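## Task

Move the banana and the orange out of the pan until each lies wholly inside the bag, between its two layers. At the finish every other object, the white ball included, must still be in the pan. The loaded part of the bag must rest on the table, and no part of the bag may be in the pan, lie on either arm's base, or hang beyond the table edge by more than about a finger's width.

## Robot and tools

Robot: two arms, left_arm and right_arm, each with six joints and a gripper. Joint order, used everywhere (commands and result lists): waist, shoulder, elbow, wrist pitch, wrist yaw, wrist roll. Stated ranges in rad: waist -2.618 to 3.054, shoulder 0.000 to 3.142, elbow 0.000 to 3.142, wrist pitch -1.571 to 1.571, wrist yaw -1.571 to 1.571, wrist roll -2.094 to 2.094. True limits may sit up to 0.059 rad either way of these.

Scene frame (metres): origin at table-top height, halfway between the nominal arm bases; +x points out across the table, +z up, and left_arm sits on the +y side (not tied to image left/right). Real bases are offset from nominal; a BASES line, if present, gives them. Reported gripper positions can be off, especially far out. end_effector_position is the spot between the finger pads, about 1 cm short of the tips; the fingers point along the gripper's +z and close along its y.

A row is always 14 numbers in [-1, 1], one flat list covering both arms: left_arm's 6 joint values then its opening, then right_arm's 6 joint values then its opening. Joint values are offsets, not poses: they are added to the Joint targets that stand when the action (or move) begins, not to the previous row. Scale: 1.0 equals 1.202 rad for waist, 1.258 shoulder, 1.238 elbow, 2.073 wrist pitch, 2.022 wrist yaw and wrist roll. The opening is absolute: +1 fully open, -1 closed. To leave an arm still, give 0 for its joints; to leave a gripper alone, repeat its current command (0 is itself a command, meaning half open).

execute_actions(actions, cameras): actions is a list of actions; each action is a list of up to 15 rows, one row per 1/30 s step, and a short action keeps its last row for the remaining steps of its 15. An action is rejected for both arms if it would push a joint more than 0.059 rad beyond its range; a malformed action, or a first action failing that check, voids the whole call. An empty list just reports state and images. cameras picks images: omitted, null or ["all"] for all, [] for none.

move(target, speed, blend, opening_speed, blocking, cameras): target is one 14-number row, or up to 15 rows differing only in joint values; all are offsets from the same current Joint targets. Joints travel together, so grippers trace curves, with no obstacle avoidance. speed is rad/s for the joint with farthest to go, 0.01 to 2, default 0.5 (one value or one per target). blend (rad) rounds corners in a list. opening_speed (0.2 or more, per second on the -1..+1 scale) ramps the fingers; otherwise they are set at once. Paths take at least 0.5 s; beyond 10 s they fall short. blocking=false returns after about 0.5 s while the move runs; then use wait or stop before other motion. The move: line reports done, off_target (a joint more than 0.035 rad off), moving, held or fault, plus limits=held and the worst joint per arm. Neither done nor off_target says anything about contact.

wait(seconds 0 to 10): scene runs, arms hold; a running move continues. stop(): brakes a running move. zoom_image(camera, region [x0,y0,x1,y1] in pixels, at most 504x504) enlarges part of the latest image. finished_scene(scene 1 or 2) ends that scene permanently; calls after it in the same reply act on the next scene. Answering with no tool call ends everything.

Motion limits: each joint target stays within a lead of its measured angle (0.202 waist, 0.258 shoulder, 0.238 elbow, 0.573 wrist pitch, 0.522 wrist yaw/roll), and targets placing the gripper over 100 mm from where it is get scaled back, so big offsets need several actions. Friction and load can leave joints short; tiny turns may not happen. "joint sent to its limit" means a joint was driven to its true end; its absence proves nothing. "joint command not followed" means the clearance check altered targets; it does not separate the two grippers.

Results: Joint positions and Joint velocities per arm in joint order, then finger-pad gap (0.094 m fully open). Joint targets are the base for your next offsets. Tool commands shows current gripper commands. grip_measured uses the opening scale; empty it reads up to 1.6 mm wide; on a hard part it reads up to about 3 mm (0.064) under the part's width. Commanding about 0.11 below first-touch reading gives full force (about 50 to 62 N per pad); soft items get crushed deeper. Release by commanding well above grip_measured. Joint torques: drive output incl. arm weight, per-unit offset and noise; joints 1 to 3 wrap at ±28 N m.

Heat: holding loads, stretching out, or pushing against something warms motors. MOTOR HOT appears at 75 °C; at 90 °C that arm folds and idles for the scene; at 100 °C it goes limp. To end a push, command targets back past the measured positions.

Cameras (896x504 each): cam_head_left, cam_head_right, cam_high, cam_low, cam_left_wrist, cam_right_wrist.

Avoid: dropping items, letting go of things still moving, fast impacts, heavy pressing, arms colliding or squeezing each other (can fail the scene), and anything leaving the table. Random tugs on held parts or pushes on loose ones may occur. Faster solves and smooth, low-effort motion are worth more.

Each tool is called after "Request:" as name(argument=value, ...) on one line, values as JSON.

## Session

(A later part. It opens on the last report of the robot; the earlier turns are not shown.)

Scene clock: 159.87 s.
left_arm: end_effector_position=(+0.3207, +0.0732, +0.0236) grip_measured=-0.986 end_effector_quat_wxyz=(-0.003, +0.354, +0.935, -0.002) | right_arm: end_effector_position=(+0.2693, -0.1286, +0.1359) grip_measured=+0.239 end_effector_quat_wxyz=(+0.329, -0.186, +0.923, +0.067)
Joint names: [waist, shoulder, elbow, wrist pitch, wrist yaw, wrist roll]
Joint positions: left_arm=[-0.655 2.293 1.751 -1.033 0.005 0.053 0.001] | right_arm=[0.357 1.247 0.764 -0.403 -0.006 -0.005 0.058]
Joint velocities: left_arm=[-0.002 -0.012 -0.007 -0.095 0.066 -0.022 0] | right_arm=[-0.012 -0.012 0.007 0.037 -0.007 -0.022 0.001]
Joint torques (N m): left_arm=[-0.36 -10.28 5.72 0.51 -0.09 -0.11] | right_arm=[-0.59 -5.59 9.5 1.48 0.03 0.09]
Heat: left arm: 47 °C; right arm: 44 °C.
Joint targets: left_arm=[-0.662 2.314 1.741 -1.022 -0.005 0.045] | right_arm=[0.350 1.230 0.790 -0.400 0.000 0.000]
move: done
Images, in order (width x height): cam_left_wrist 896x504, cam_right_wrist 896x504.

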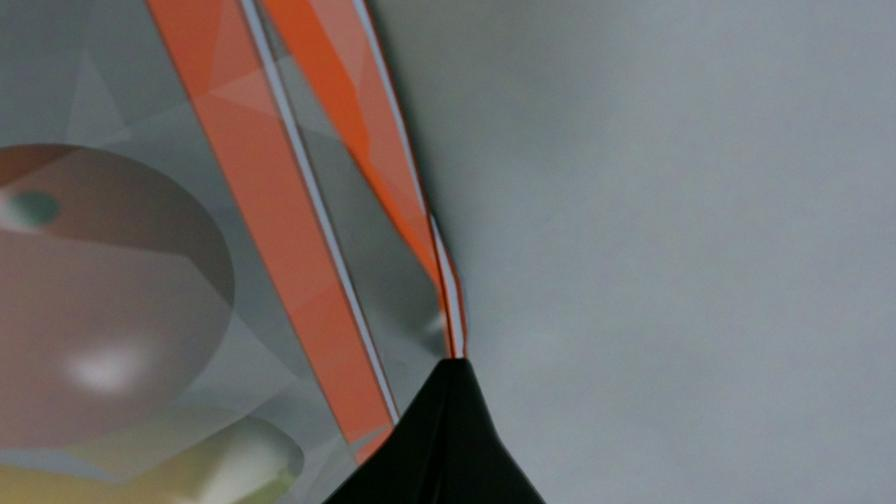

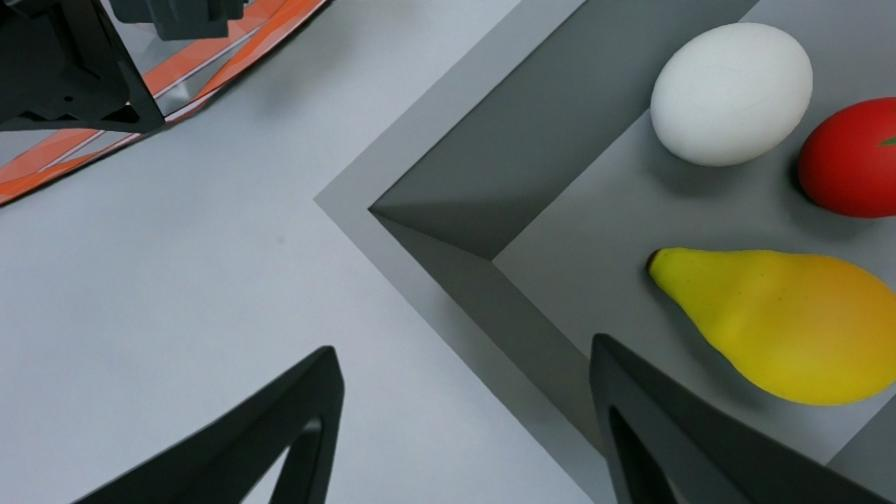

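Request:
move(target=[0,0,0,0,0,0,-0.7,0,0,0,0,0,0,0.24], opening_speed=0.3, cameras=["cam_left_wrist"])

Request:
move(target=[0,-0.0906,0.1866,-0.1307,0,0,-0.7,0,0,0,0,0,0,0.24], speed=0.15, cameras=["cam_left_wrist", "cam_right_wrist"])

Scene clock: 161.53 s.
left_arm: end_effector_position=(+0.3207, +0.0730, +0.0236) grip_measured=-0.702 end_effector_quat_wxyz=(-0.003, +0.354, +0.935, -0.002) | right_arm: end_effector_position=(+0.2693, -0.1286, +0.1359) grip_measured=+0.239 end_effector_quat_wxyz=(+0.329, -0.186, +0.923, +0.067)
Joint names: [waist, shoulder, elbow, wrist pitch, wrist yaw, wrist roll]
Joint positions: left_arm=[-0.655 2.293 1.751 -1.032 0.005 0.053 0.014] | right_arm=[0.357 1.247 0.764 -0.403 -0.006 -0.005 0.058]
Joint velocities: left_arm=[-0.007 -0.012 0.002 0.007 -0.022 -0.007 0] | right_arm=[-0.007 0.012 -0.002 0.125 -0.037 -0.051 0]
Joint torques (N m): left_arm=[-0.28 -10.28 5.71 0.5 -0.08 -0.11] | right_arm=[-0.58 -5.59 9.48 1.49 0.03 0.1]
Heat: left arm: 47 °C; right arm: 44 °C.
Joint targets: left_arm=[-0.661 2.314 1.741 -1.022 -0.005 0.045] | right_arm=[0.350 1.230 0.790 -0.400 0.000 0.000]
move: done
Images, in order (width x height): cam_left_wrist 896x504.

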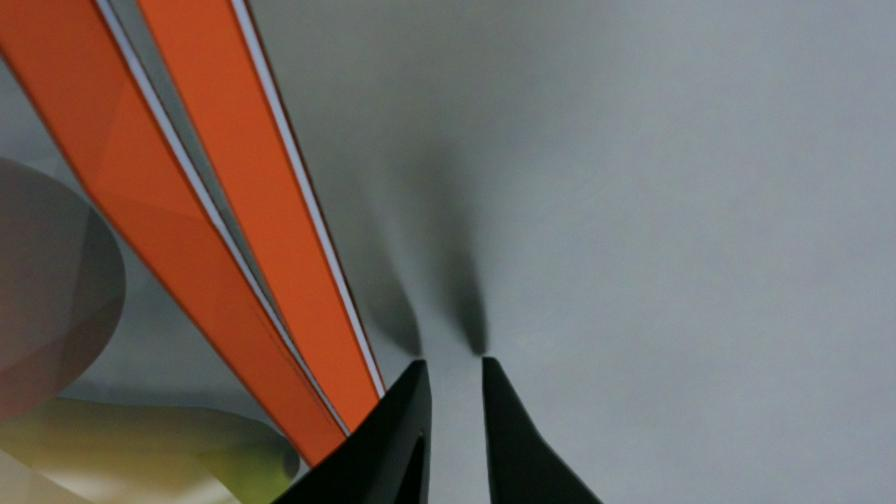

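Scene clock: 163.93 s.
left_arm: end_effector_position=(+0.3225, +0.0716, +0.0985) grip_measured=-0.702 end_effector_quat_wxyz=(+0.004, +0.354, +0.935, -0.004) | right_arm: end_effector_position=(+0.2693, -0.1286, +0.1359) grip_measured=+0.239 end_effector_quat_wxyz=(+0.329, -0.186, +0.923, +0.067)
Joint names: [waist, shoulder, elbow, wrist pitch, wrist yaw, wrist roll]
Joint positions: left_arm=[-0.655 2.234 1.953 -1.281 0.005 0.053 0.014] | right_arm=[0.357 1.247 0.764 -0.403 -0.006 -0.005 0.058]
Joint velocities: left_arm=[-0.012 0.002 -0.012 0.022 -0.051 0.081 -0.001] | right_arm=[-0.007 -0.007 -0.002 0.066 0.022 -0.007 0]
Joint torques (N m): left_arm=[-0.25 -14.37 8.88 0.29 -0.09 -0.11] | right_arm=[-0.59 -5.6 9.5 1.49 0.03 0.1]
Heat: left arm: 47 °C; right arm: 43 °C.
Joint targets: left_arm=[-0.661 2.200 1.972 -1.293 -0.005 0.045] | right_arm=[0.350 1.230 0.790 -0.400 0.000 0.000]
move: done
Images, in order (width x height): cam_left_wrist 896x504, cam_right_wrist 896x504.

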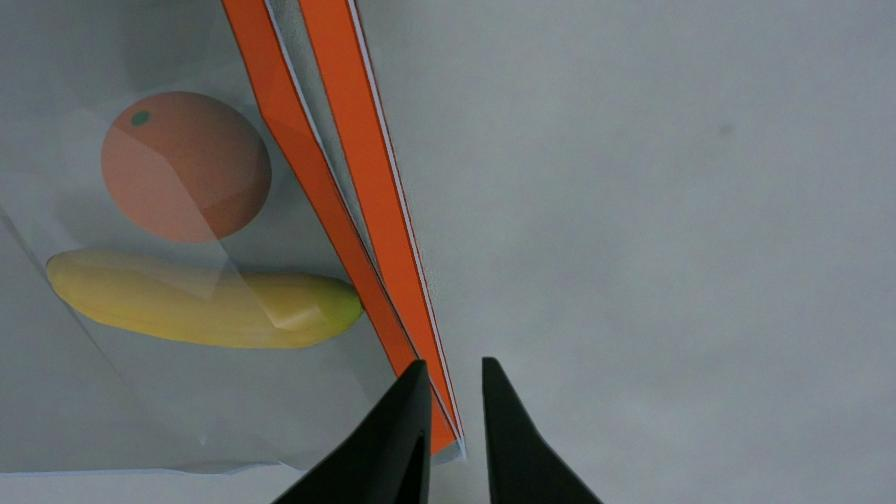

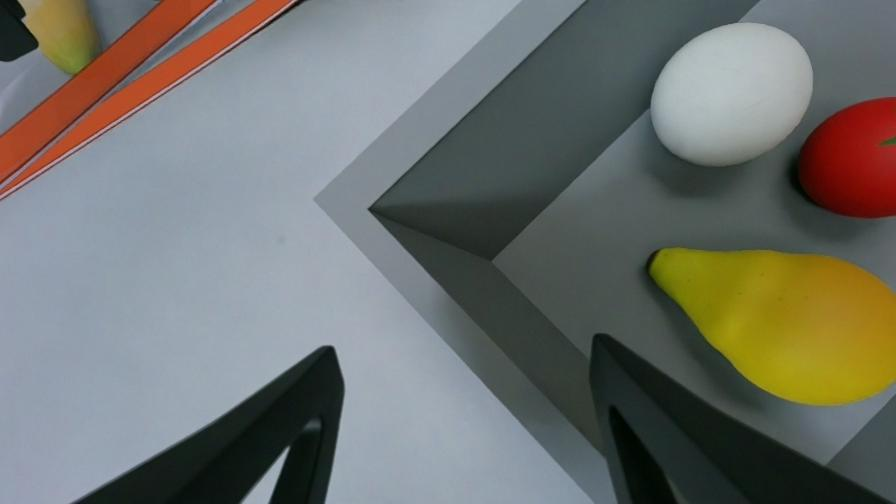

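Request:
zoom_image(camera="cam_left_wrist", region=[230, 150, 510, 480])

Request:
zoom_image(camera="cam_right_wrist", region=[0, 0, 320, 210])

Scaled by 1.527 from the camera's 896x504 image, which has a finer 1280x720 frame.

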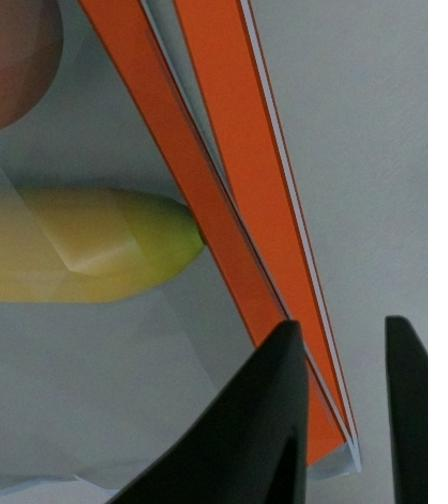

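Scaled by 1.575 from the camera's 896x504 image, which has a finer 1280x720 frame.

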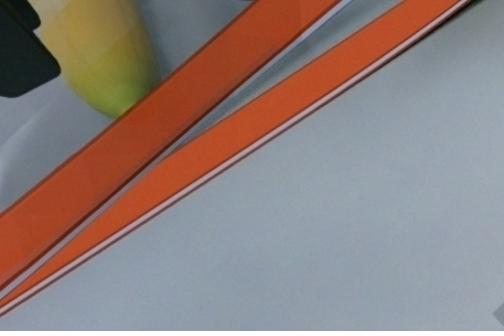

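Request:
wait(seconds=0.1, cameras=["cam_head_left", "cam_head_right", "cam_low"])

Request:
zoom_image(camera="cam_head_left", region=[240, 180, 440, 320])

Scene clock: 165.80 s.
left_arm: end_effector_position=(+0.3224, +0.0717, +0.0985) grip_measured=-0.702 end_effector_quat_wxyz=(+0.003, +0.354, +0.935, -0.004) | right_arm: end_effector_position=(+0.2693, -0.1286, +0.1359) grip_measured=+0.239 end_effector_quat_wxyz=(+0.329, -0.186, +0.923, +0.067)
Joint names: [waist, shoulder, elbow, wrist pitch, wrist yaw, wrist roll]
Joint positions: left_arm=[-0.655 2.234 1.953 -1.282 0.005 0.053 0.014] | right_arm=[0.357 1.247 0.764 -0.403 -0.006 -0.005 0.058]
Joint velocities: left_arm=[-0.007 0.012 -0.007 0.007 -0.022 -0.022 -0.002] | right_arm=[-0.017 -0.007 -0.012 0.037 0.022 0.007 0]
Joint torques (N m): left_arm=[-0.32 -14.38 8.88 0.3 -0.08 -0.11] | right_arm=[-0.58 -5.59 9.51 1.5 0.03 0.1]
Heat: left arm: 48 °C; right arm: 43 °C.
Joint targets: left_arm=[-0.661 2.200 1.972 -1.293 -0.005 0.045] | right_arm=[0.350 1.230 0.790 -0.400 0.000 0.000]
Tool commands: left_gripper/opening=-0.7 right_gripper/opening=+0.24
wait: 0.10 s; at rest from the start
Images, in order (width x height): cam_head_left 896x504, cam_head_right 896x504, cam_low 896x504.

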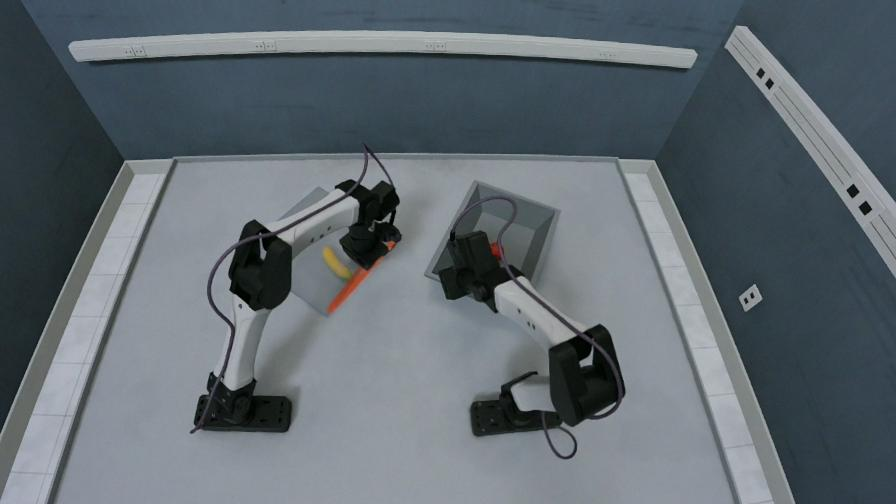

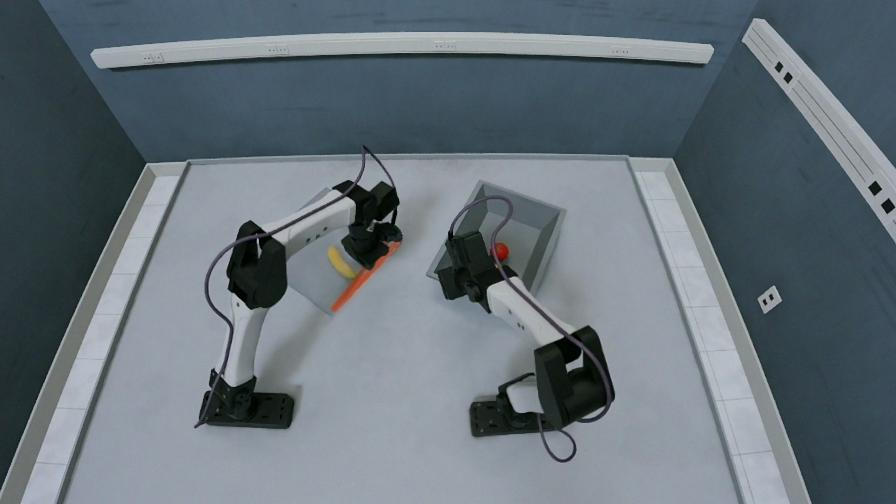

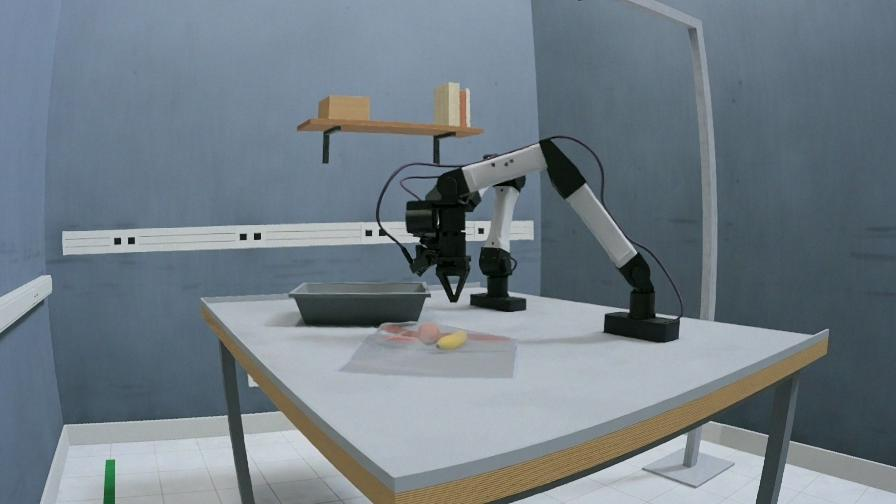

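Scaled by 2.520 from the camera's 896x504 image, which has a finer 1280x720 frame.

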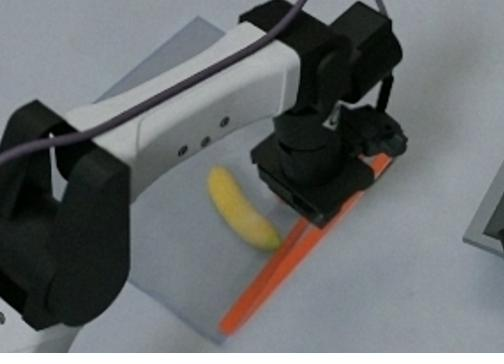

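Request:
move(target=[0.2,-0.3975,0,-0.0999,0,0,-0.7,0.33,0.4197,-0.0695,0.3671,0,0,0.0], speed=0.6, cameras=["cam_left_wrist", "cam_right_wrist", "cam_head_left"])

Scene clock: 168.23 s.
left_arm: end_effector_position=(+0.3060, +0.1900, +0.2932) grip_measured=-0.702 end_effector_quat_wxyz=(+0.161, +0.241, +0.957, -0.034) | right_arm: end_effector_position=(+0.2650, +0.0429, +0.0549) grip_measured=+0.001 end_effector_quat_wxyz=(+0.389, -0.345, +0.840, +0.157)
Joint names: [waist, shoulder, elbow, wrist pitch, wrist yaw, wrist roll]
Joint positions: left_arm=[-0.424 1.711 1.957 -1.487 0.004 0.052 0.014] | right_arm=[0.742 1.75 0.705 0.34 0.001 -0.005 0.047]
Joint velocities: left_arm=[0.012 0.002 0.007 0.022 0.022 0.007 0] | right_arm=[0.002 -0.007 0.007 -0.022 0.007 0.081 -0.001]
Joint torques (N m): left_arm=[0.42 -8.12 8.28 1 -0.07 -0.11] | right_arm=[0.53 -6.53 5.59 1.91 -0.04 0.1]
Heat: left arm: 48 °C; right arm: 42 °C.
Joint targets: left_arm=[-0.421 1.700 1.972 -1.500 -0.005 0.045] | right_arm=[0.747 1.758 0.704 0.361 0.000 0.000]
move: done
Images, in order (width x height): cam_head_left 896x504, cam_left_wrist 896x504, cam_right_wrist 896x504.

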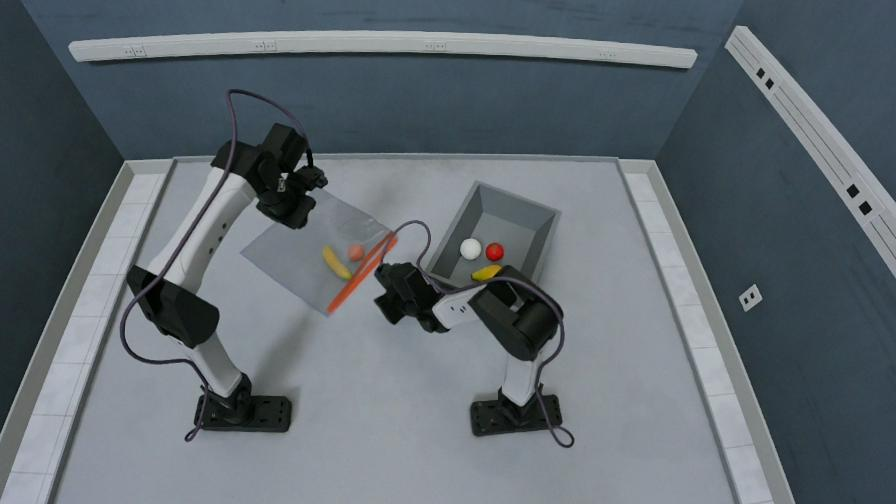

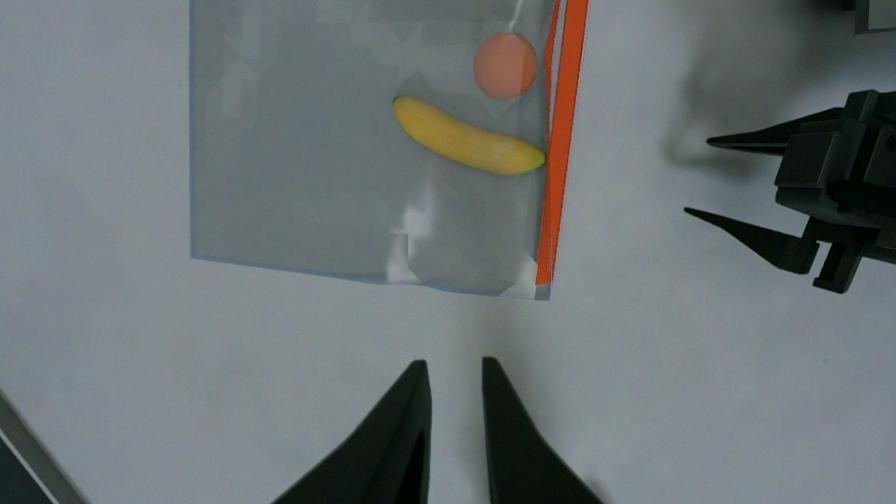

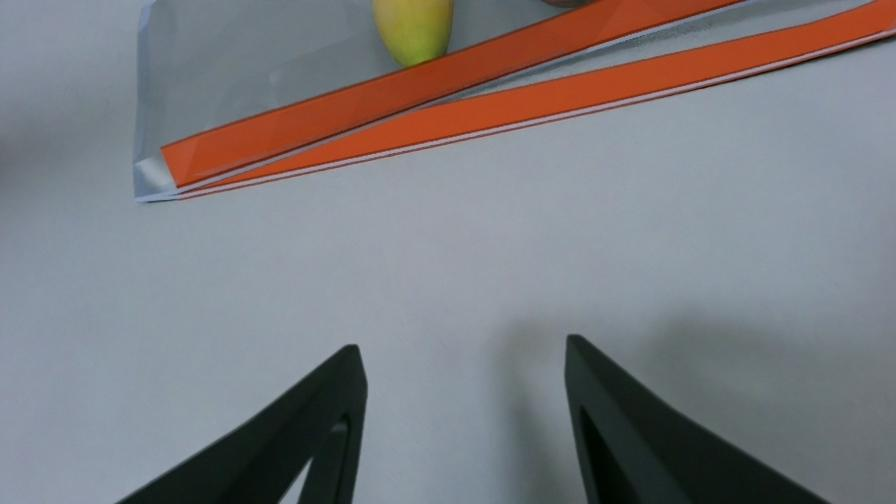

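Request:
zoom_image(camera="cam_left_wrist", region=[440, 0, 640, 300])

Request:
zoom_image(camera="cam_right_wrist", region=[330, 0, 660, 160])

Scaled by 1.680 from the camera's 896x504 image, which has a finer 1280x720 frame.

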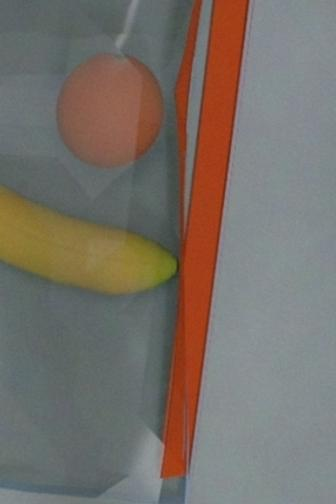

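Scaled by 1.527 from the camera's 896x504 image, which has a finer 1280x720 frame.

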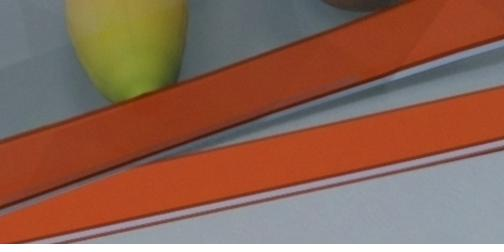

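Request:
move(target=[0,0,0,0,0,0,-0.7,0.0358,0.1526,0.6834,-0.3912,0.0658,0.1296,0.1], speed=0.8, cameras=["cam_right_wrist"])

Scene clock: 177.13 s.
left_arm: end_effector_position=(+0.3058, +0.1901, +0.2931) grip_measured=-0.702 end_effector_quat_wxyz=(+0.160, +0.241, +0.957, -0.033) | right_arm: end_effector_position=(+0.3314, +0.1084, +0.1536) grip_measured=+0.099 end_effector_quat_wxyz=(+0.327, -0.238, +0.906, +0.126)
Joint names: [waist, shoulder, elbow, wrist pitch, wrist yaw, wrist roll]
Joint positions: left_arm=[-0.424 1.711 1.957 -1.488 0.004 0.052 0.014] | right_arm=[0.784 1.938 1.525 -0.452 0.125 0.256 0.052]
Joint velocities: left_arm=[0.022 -0.007 -0.002 0.022 0.022 -0.051 0] | right_arm=[0.007 -0.002 0.012 -0.022 -0.051 0.007 0]
Joint torques (N m): left_arm=[0.46 -8.08 8.28 1.01 -0.07 -0.11] | right_arm=[0.66 -9.14 9.5 1.47 0.13 0.09]
Heat: left arm: 46 °C; right arm: 41 °C.
Joint targets: left_arm=[-0.421 1.700 1.972 -1.500 -0.005 0.045] | right_arm=[0.790 1.950 1.550 -0.450 0.133 0.262]
move: done
Images, in order (width x height): cam_right_wrist 896x504.

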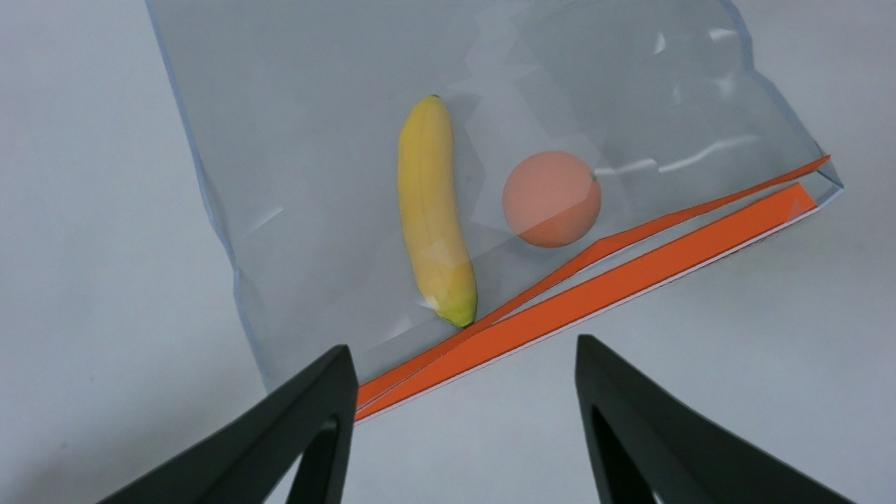

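Request:
execute_actions(actions=[], cameras=["cam_right_wrist", "cam_left_wrist", "cam_high"])

Scene clock: 178.33 s.
left_arm: end_effector_position=(+0.3058, +0.1901, +0.2931) grip_measured=-0.702 end_effector_quat_wxyz=(+0.160, +0.241, +0.957, -0.033) | right_arm: end_effector_position=(+0.3313, +0.1082, +0.1535) grip_measured=+0.099 end_effector_quat_wxyz=(+0.326, -0.238, +0.906, +0.126)
Joint names: [waist, shoulder, elbow, wrist pitch, wrist yaw, wrist roll]
Joint positions: left_arm=[-0.424 1.711 1.957 -1.488 0.004 0.052 0.014] | right_arm=[0.784 1.938 1.525 -0.453 0.125 0.257 0.052]
Joint velocities: left_arm=[0.007 -0.002 -0.002 0.007 -0.022 0.081 -0.001] | right_arm=[-0.002 -0.002 0.007 -0.037 0.007 -0.037 -0.001]
Joint torques (N m): left_arm=[0.46 -8.14 8.27 1.02 -0.07 -0.11] | right_arm=[0.64 -9.13 9.5 1.5 0.11 0.1]
Heat: left arm: 46 °C; right arm: 42 °C.
Joint targets: left_arm=[-0.421 1.700 1.972 -1.500 -0.005 0.045] | right_arm=[0.790 1.950 1.550 -0.450 0.133 0.262]
Tool commands: left_gripper/opening=-0.7 right_gripper/opening=+0.1
Images, in order (width x height): cam_high 896x504, cam_left_wrist 896x504, cam_right_wrist 896x504.

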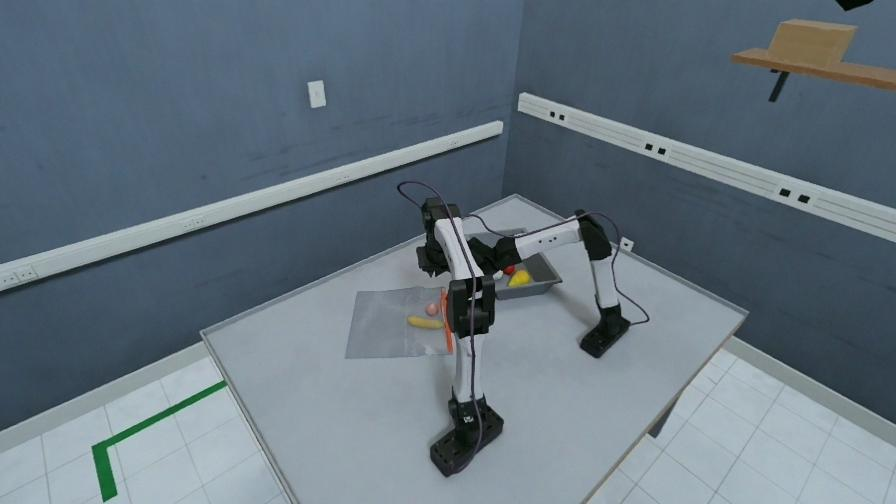

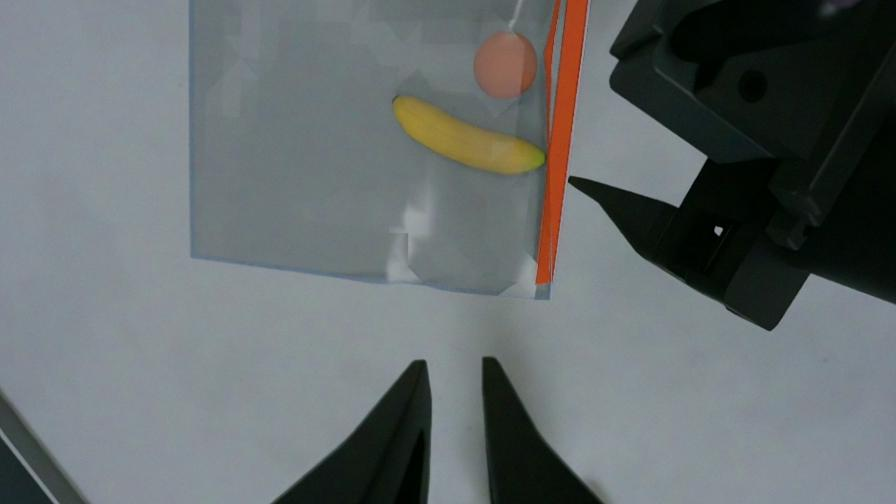

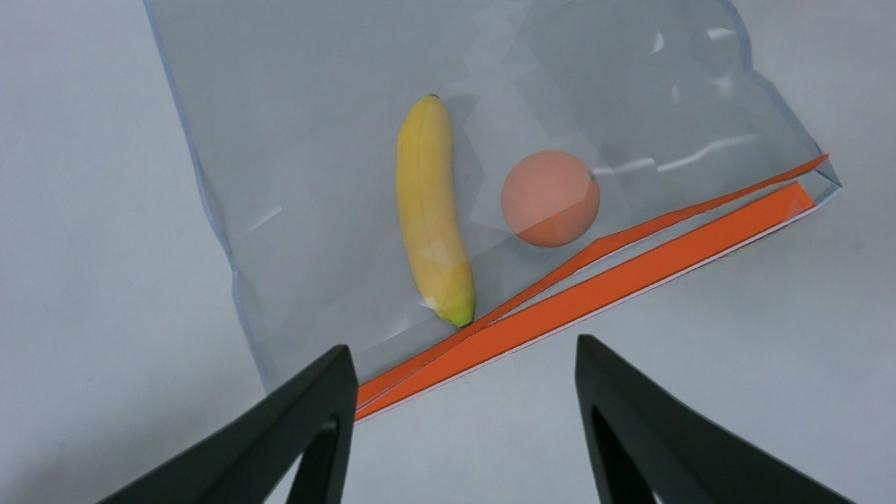

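Request:
zoom_image(camera="cam_right_wrist", region=[350, 240, 610, 440])

Request:
zoom_image(camera="cam_left_wrist", region=[380, 40, 640, 240])

Scaled by 1.938 from the camera's 896x504 image, which has a finer 1280x720 frame.

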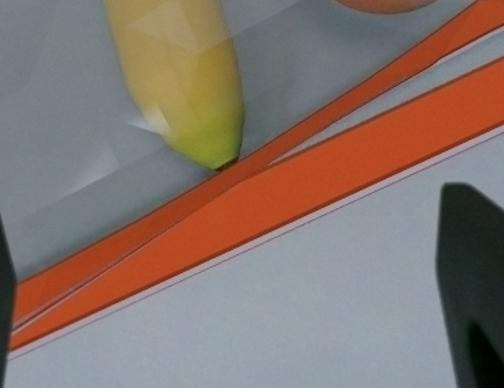

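Scaled by 1.938 from the camera's 896x504 image, which has a finer 1280x720 frame.

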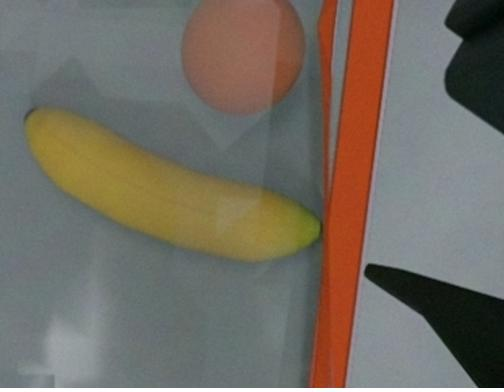

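Request:
move(target=[0.25,0,0,0,0,0,-0.7,0,0.3752,0.5355,-0.2171,0,0,0.1], speed=0.6, cameras=["cam_right_wrist", "cam_head_left", "cam_left_wrist"])

Scene clock: 182.87 s.
left_arm: end_effector_position=(+0.3368, +0.2936, +0.2931) grip_measured=-0.702 end_effector_quat_wxyz=(+0.164, +0.094, +0.982, -0.008) | right_arm: end_effector_position=(+0.3672, +0.1462, +0.0959) grip_measured=+0.099 end_effector_quat_wxyz=(+0.221, -0.255, +0.939, +0.060)
Joint names: [waist, shoulder, elbow, wrist pitch, wrist yaw, wrist roll]
Joint positions: left_arm=[-0.123 1.711 1.957 -1.488 0.003 0.052 0.014] | right_arm=[0.784 2.41 2.184 -0.899 0.125 0.257 0.052]
Joint velocities: left_arm=[-0.007 -0.002 -0.017 -0.007 -0.007 -0.022 0] | right_arm=[-0.012 -0.002 -0.027 -0.037 -0.037 -0.066 0]
Joint torques (N m): left_arm=[0.4 -8.1 8.27 1.02 -0.05 -0.12] | right_arm=[0.65 -12.26 9.61 1.09 0.11 0.1]
Heat: left arm: 45 °C; right arm: 42 °C.
Joint targets: left_arm=[-0.121 1.700 1.972 -1.500 -0.005 0.045] | right_arm=[0.790 2.422 2.213 -0.900 0.133 0.262]
move: done
Images, in order (width x height): cam_head_left 896x504, cam_left_wrist 896x504, cam_right_wrist 896x504.

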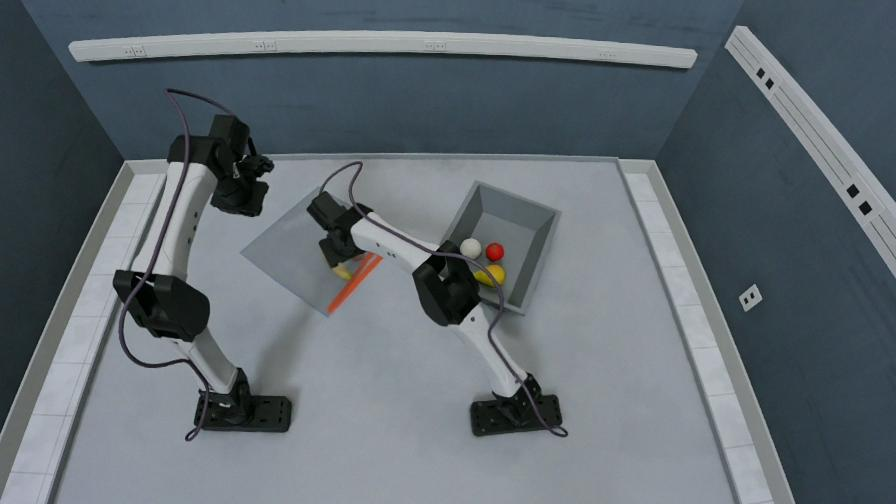

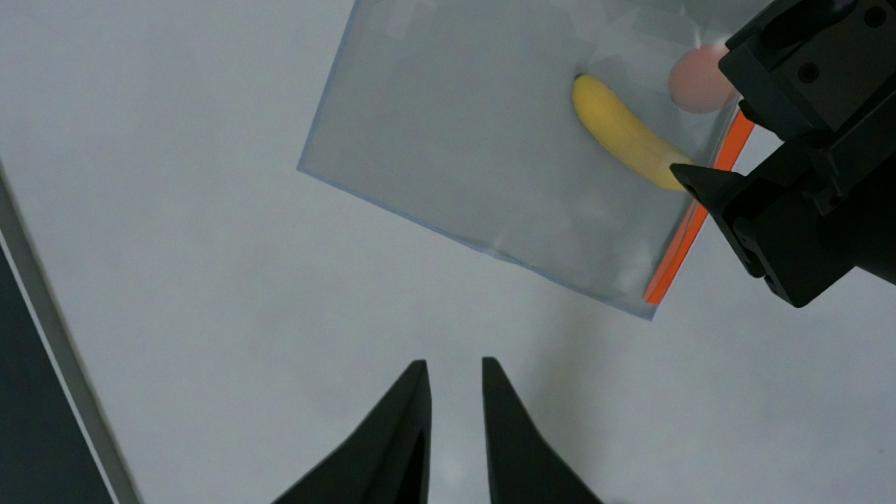

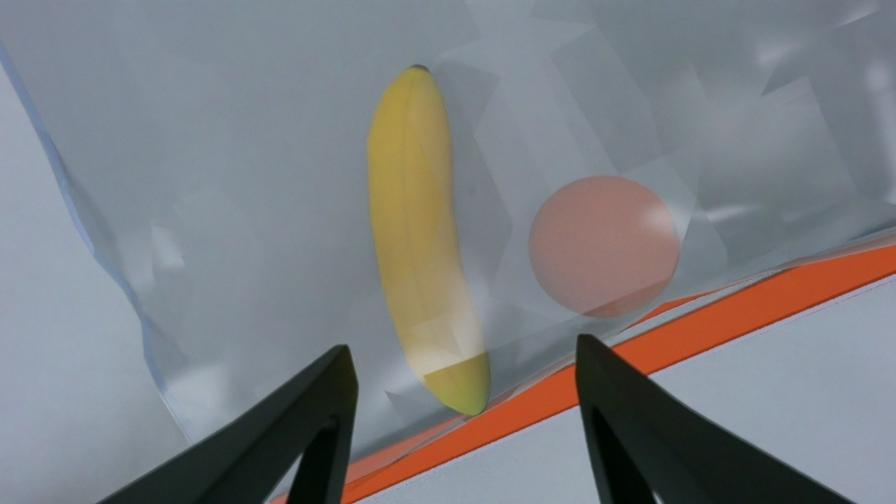

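Request:
move(target=[0,0,0,0,0,0,-0.7,0.0158,0,-0.1367,0.0762,0,0,0.0], speed=0.4, cameras=["cam_right_wrist"])

Scene clock: 186.20 s.
left_arm: end_effector_position=(+0.3368, +0.2936, +0.2931) grip_measured=-0.702 end_effector_quat_wxyz=(+0.164, +0.094, +0.982, -0.008) | right_arm: end_effector_position=(+0.3574, +0.1530, +0.0596) grip_measured=+0.001 end_effector_quat_wxyz=(+0.220, -0.265, +0.937, +0.062)
Joint names: [waist, shoulder, elbow, wrist pitch, wrist yaw, wrist roll]
Joint positions: left_arm=[-0.123 1.711 1.957 -1.488 0.003 0.052 0.014] | right_arm=[0.804 2.412 2.044 -0.759 0.126 0.257 0.047]
Joint velocities: left_arm=[0.007 -0.027 0.002 -0.007 0.022 0.051 0] | right_arm=[-0.012 -0.012 0.007 -0.007 -0.037 -0.037 0]
Joint torques (N m): left_arm=[0.42 -8.13 8.31 1.02 -0.06 -0.11] | right_arm=[0.38 -12.45 6.79 1.29 0.11 0.1]
Heat: left arm: 45 °C; right arm: 43 °C.
Joint targets: left_arm=[-0.121 1.700 1.972 -1.500 -0.005 0.045] | right_arm=[0.809 2.422 2.044 -0.742 0.133 0.262]
move: done
Images, in order (width x height): cam_right_wrist 896x504.

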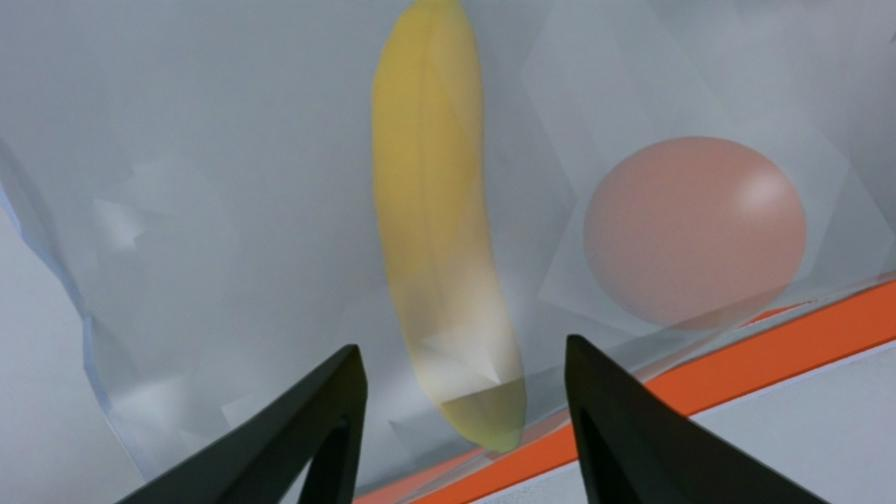

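Request:
move(target=[0,0,0,0,0,0,-0.7,0.0067,0,-0.1036,0.0733,0,0,0.0], speed=0.2, cameras=["cam_right_wrist", "cam_left_wrist"])

Scene clock: 189.53 s.
left_arm: end_effector_position=(+0.3368, +0.2936, +0.2931) grip_measured=-0.702 end_effector_quat_wxyz=(+0.164, +0.094, +0.982, -0.008) | right_arm: end_effector_position=(+0.3556, +0.1549, +0.0319) grip_measured=+0.001 end_effector_quat_wxyz=(+0.231, -0.266, +0.933, +0.069)
Joint names: [waist, shoulder, elbow, wrist pitch, wrist yaw, wrist roll]
Joint positions: left_arm=[-0.123 1.711 1.957 -1.488 0.003 0.052 0.014] | right_arm=[0.81 2.412 1.92 -0.608 0.128 0.257 0.047]
Joint velocities: left_arm=[-0.022 0.017 -0.007 -0.022 -0.007 -0.022 -0.001] | right_arm=[-0.007 -0.002 0.002 -0.051 -0.037 0.022 0.001]
Joint torques (N m): left_arm=[0.4 -8.13 8.29 1.02 -0.06 -0.11] | right_arm=[0.85 -12.36 6.28 1.29 0.1 0.09]
Heat: left arm: 44 °C; right arm: 45 °C.
Joint targets: left_arm=[-0.121 1.700 1.972 -1.500 -0.005 0.045] | right_arm=[0.817 2.422 1.915 -0.590 0.133 0.262]
move: done
Images, in order (width x height): cam_left_wrist 896x504, cam_right_wrist 896x504.

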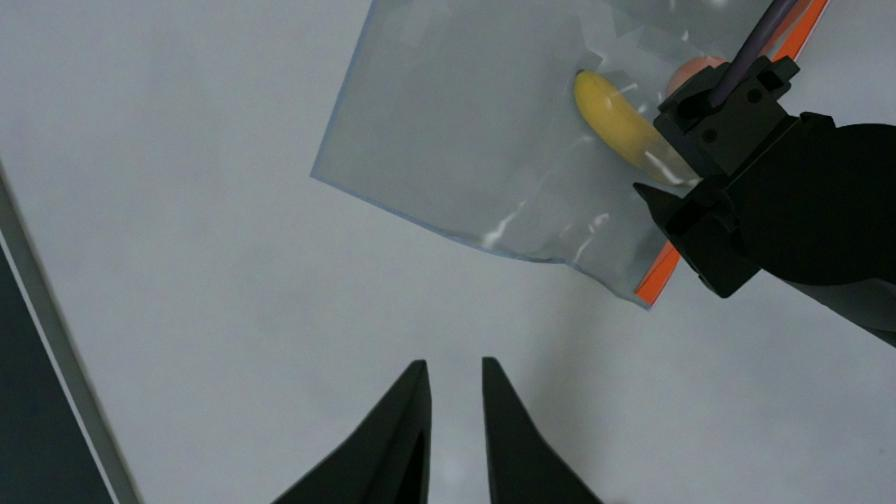

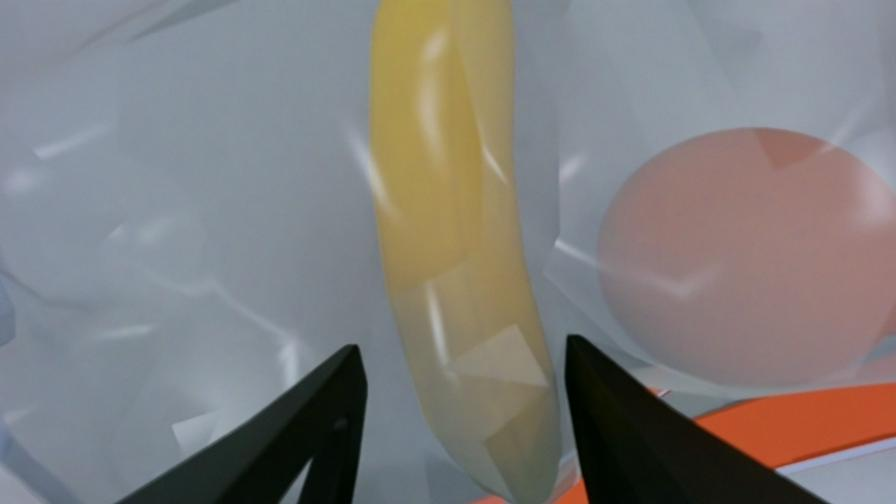

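Request:
move(target=[0,0,0,0,0,0,-0.7,0,0,-0.0194,0.0116,0,0,0.0], speed=0.2, cameras=[])

Request:
move(target=[0,0,0,0,0,0,-0.7,0,0,0,0,0,0,-0.36], opening_speed=0.5, cameras=["cam_right_wrist"])

Scene clock: 190.77 s.
left_arm: end_effector_position=(+0.3368, +0.2936, +0.2931) grip_measured=-0.702 end_effector_quat_wxyz=(+0.164, +0.094, +0.982, -0.008) | right_arm: end_effector_position=(+0.3554, +0.1544, +0.0268) grip_measured=+0.001 end_effector_quat_wxyz=(+0.233, -0.265, +0.933, +0.069)
Joint names: [waist, shoulder, elbow, wrist pitch, wrist yaw, wrist roll]
Joint positions: left_arm=[-0.123 1.711 1.957 -1.488 0.003 0.052 0.014] | right_arm=[0.81 2.412 1.897 -0.581 0.129 0.257 0.047]
Joint velocities: left_arm=[0.012 0.012 -0.002 -0.095 -0.007 -0.066 0] | right_arm=[0.012 -0.007 -0.017 -0.007 0.051 0.037 0.001]
Joint torques (N m): left_arm=[0.4 -8.13 8.29 1.01 -0.07 -0.11] | right_arm=[0.98 -12.33 6.23 1.22 0.08 0.1]
Heat: left arm: 44 °C; right arm: 45 °C.
Joint targets: left_arm=[-0.121 1.700 1.972 -1.500 -0.005 0.045] | right_arm=[0.817 2.422 1.891 -0.566 0.133 0.262]
move: done
No camera images: "cameras" was empty.

Scene clock: 191.70 s.
left_arm: end_effector_position=(+0.3368, +0.2936, +0.2931) grip_measured=-0.702 end_effector_quat_wxyz=(+0.164, +0.094, +0.982, -0.008) | right_arm: end_effector_position=(+0.3560, +0.1543, +0.0270) grip_measured=-0.353 end_effector_quat_wxyz=(+0.235, -0.265, +0.933, +0.068)
Joint names: [waist, shoulder, elbow, wrist pitch, wrist yaw, wrist roll]
Joint positions: left_arm=[-0.123 1.711 1.957 -1.488 0.003 0.052 0.014] | right_arm=[0.81 2.412 1.897 -0.578 0.133 0.257 0.03]
Joint velocities: left_arm=[-0.007 0.007 -0.007 0.022 -0.066 0.037 -0.001] | right_arm=[0.002 0.002 -0.007 -0.007 0.022 -0.066 0]
Joint torques (N m): left_arm=[0.4 -8.12 8.34 1.02 -0.06 -0.12] | right_arm=[0.75 -12.34 6.17 1.27 0.06 0.1]
Heat: left arm: 44 °C; right arm: 46 °C.
Joint targets: left_arm=[-0.121 1.700 1.972 -1.500 -0.005 0.045] | right_arm=[0.817 2.422 1.891 -0.566 0.133 0.262]
move: done
Images, in order (width x height): cam_right_wrist 896x504.

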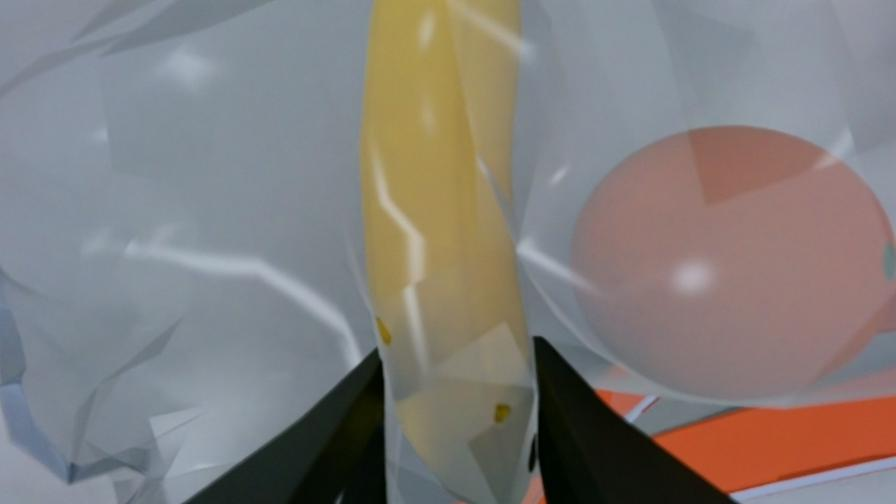

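Request:
move(target=[0,0,0,0,0,0,-0.7,0,0,0,0,0,0,-0.43], opening_speed=0.4, cameras=[])

Request:
move(target=[0,0,0,0,0,0,-0.7,0,0,0.0549,-0.0260,0,0,-0.43], speed=0.15, cameras=["cam_right_wrist", "cam_left_wrist"])

Scene clock: 192.83 s.
left_arm: end_effector_position=(+0.3368, +0.2936, +0.2931) grip_measured=-0.702 end_effector_quat_wxyz=(+0.164, +0.094, +0.982, -0.008) | right_arm: end_effector_position=(+0.3561, +0.1543, +0.0271) grip_measured=-0.419 end_effector_quat_wxyz=(+0.235, -0.265, +0.933, +0.068)
Joint names: [waist, shoulder, elbow, wrist pitch, wrist yaw, wrist roll]
Joint positions: left_arm=[-0.123 1.711 1.957 -1.488 0.003 0.052 0.014] | right_arm=[0.81 2.412 1.897 -0.578 0.133 0.257 0.027]
Joint velocities: left_arm=[0.017 0.012 0.007 0.007 -0.007 0.007 0] | right_arm=[-0.007 -0.002 0.012 0.081 -0.037 -0.037 -0.002]
Joint torques (N m): left_arm=[0.42 -8.14 8.28 1.01 -0.06 -0.11] | right_arm=[0.73 -12.34 6.17 1.27 0.05 0.1]
Heat: left arm: 44 °C; right arm: 46 °C.
Joint targets: left_arm=[-0.121 1.700 1.972 -1.500 -0.005 0.045] | right_arm=[0.817 2.422 1.891 -0.566 0.133 0.262]
move: done
No camera images: "cameras" was empty.

Scene clock: 193.83 s.
left_arm: end_effector_position=(+0.3368, +0.2936, +0.2931) grip_measured=-0.702 end_effector_quat_wxyz=(+0.164, +0.094, +0.982, -0.008) | right_arm: end_effector_position=(+0.3565, +0.1548, +0.0348) grip_measured=-0.425 end_effector_quat_wxyz=(+0.232, -0.265, +0.934, +0.066)
Joint names: [waist, shoulder, elbow, wrist pitch, wrist yaw, wrist roll]
Joint positions: left_arm=[-0.123 1.711 1.957 -1.488 0.003 0.052 0.014] | right_arm=[0.81 2.412 1.932 -0.621 0.133 0.257 0.027]
Joint velocities: left_arm=[0.012 0.007 0.012 0.022 0.022 0.066 0] | right_arm=[0.012 0.012 -0.012 -0.007 0.007 -0.007 0]
Joint torques (N m): left_arm=[0.38 -8.13 8.32 1.01 -0.06 -0.1] | right_arm=[0.66 -12.4 9.35 1.26 0.05 0.1]
Heat: left arm: 44 °C; right arm: 46 °C.
Joint targets: left_arm=[-0.121 1.700 1.972 -1.500 -0.005 0.045] | right_arm=[0.817 2.422 1.959 -0.620 0.133 0.262]
move: done
Images, in order (width x height): cam_left_wrist 896x504, cam_right_wrist 896x504.

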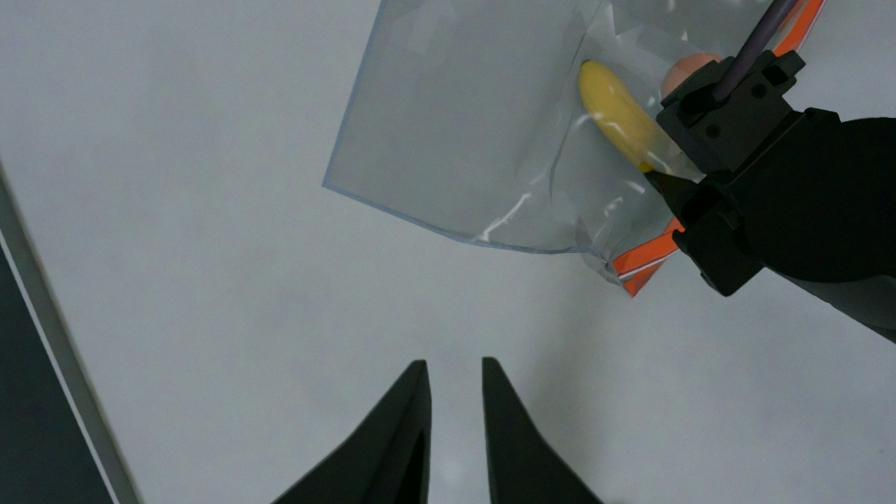

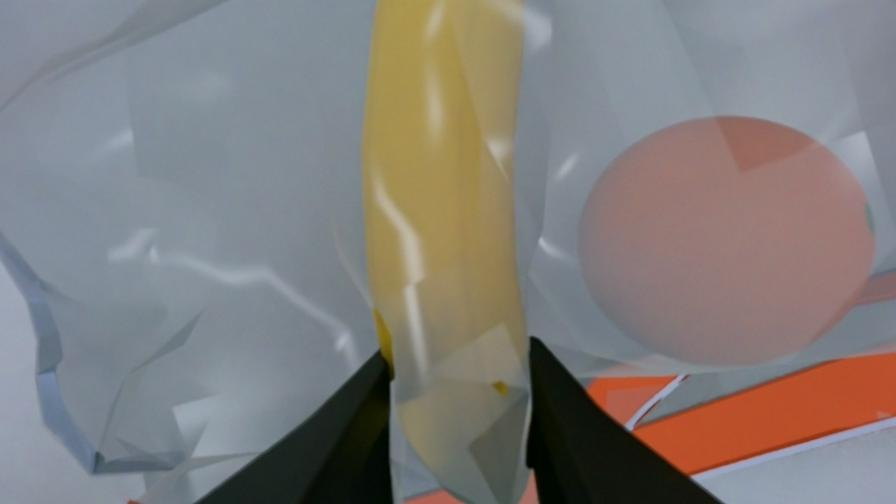

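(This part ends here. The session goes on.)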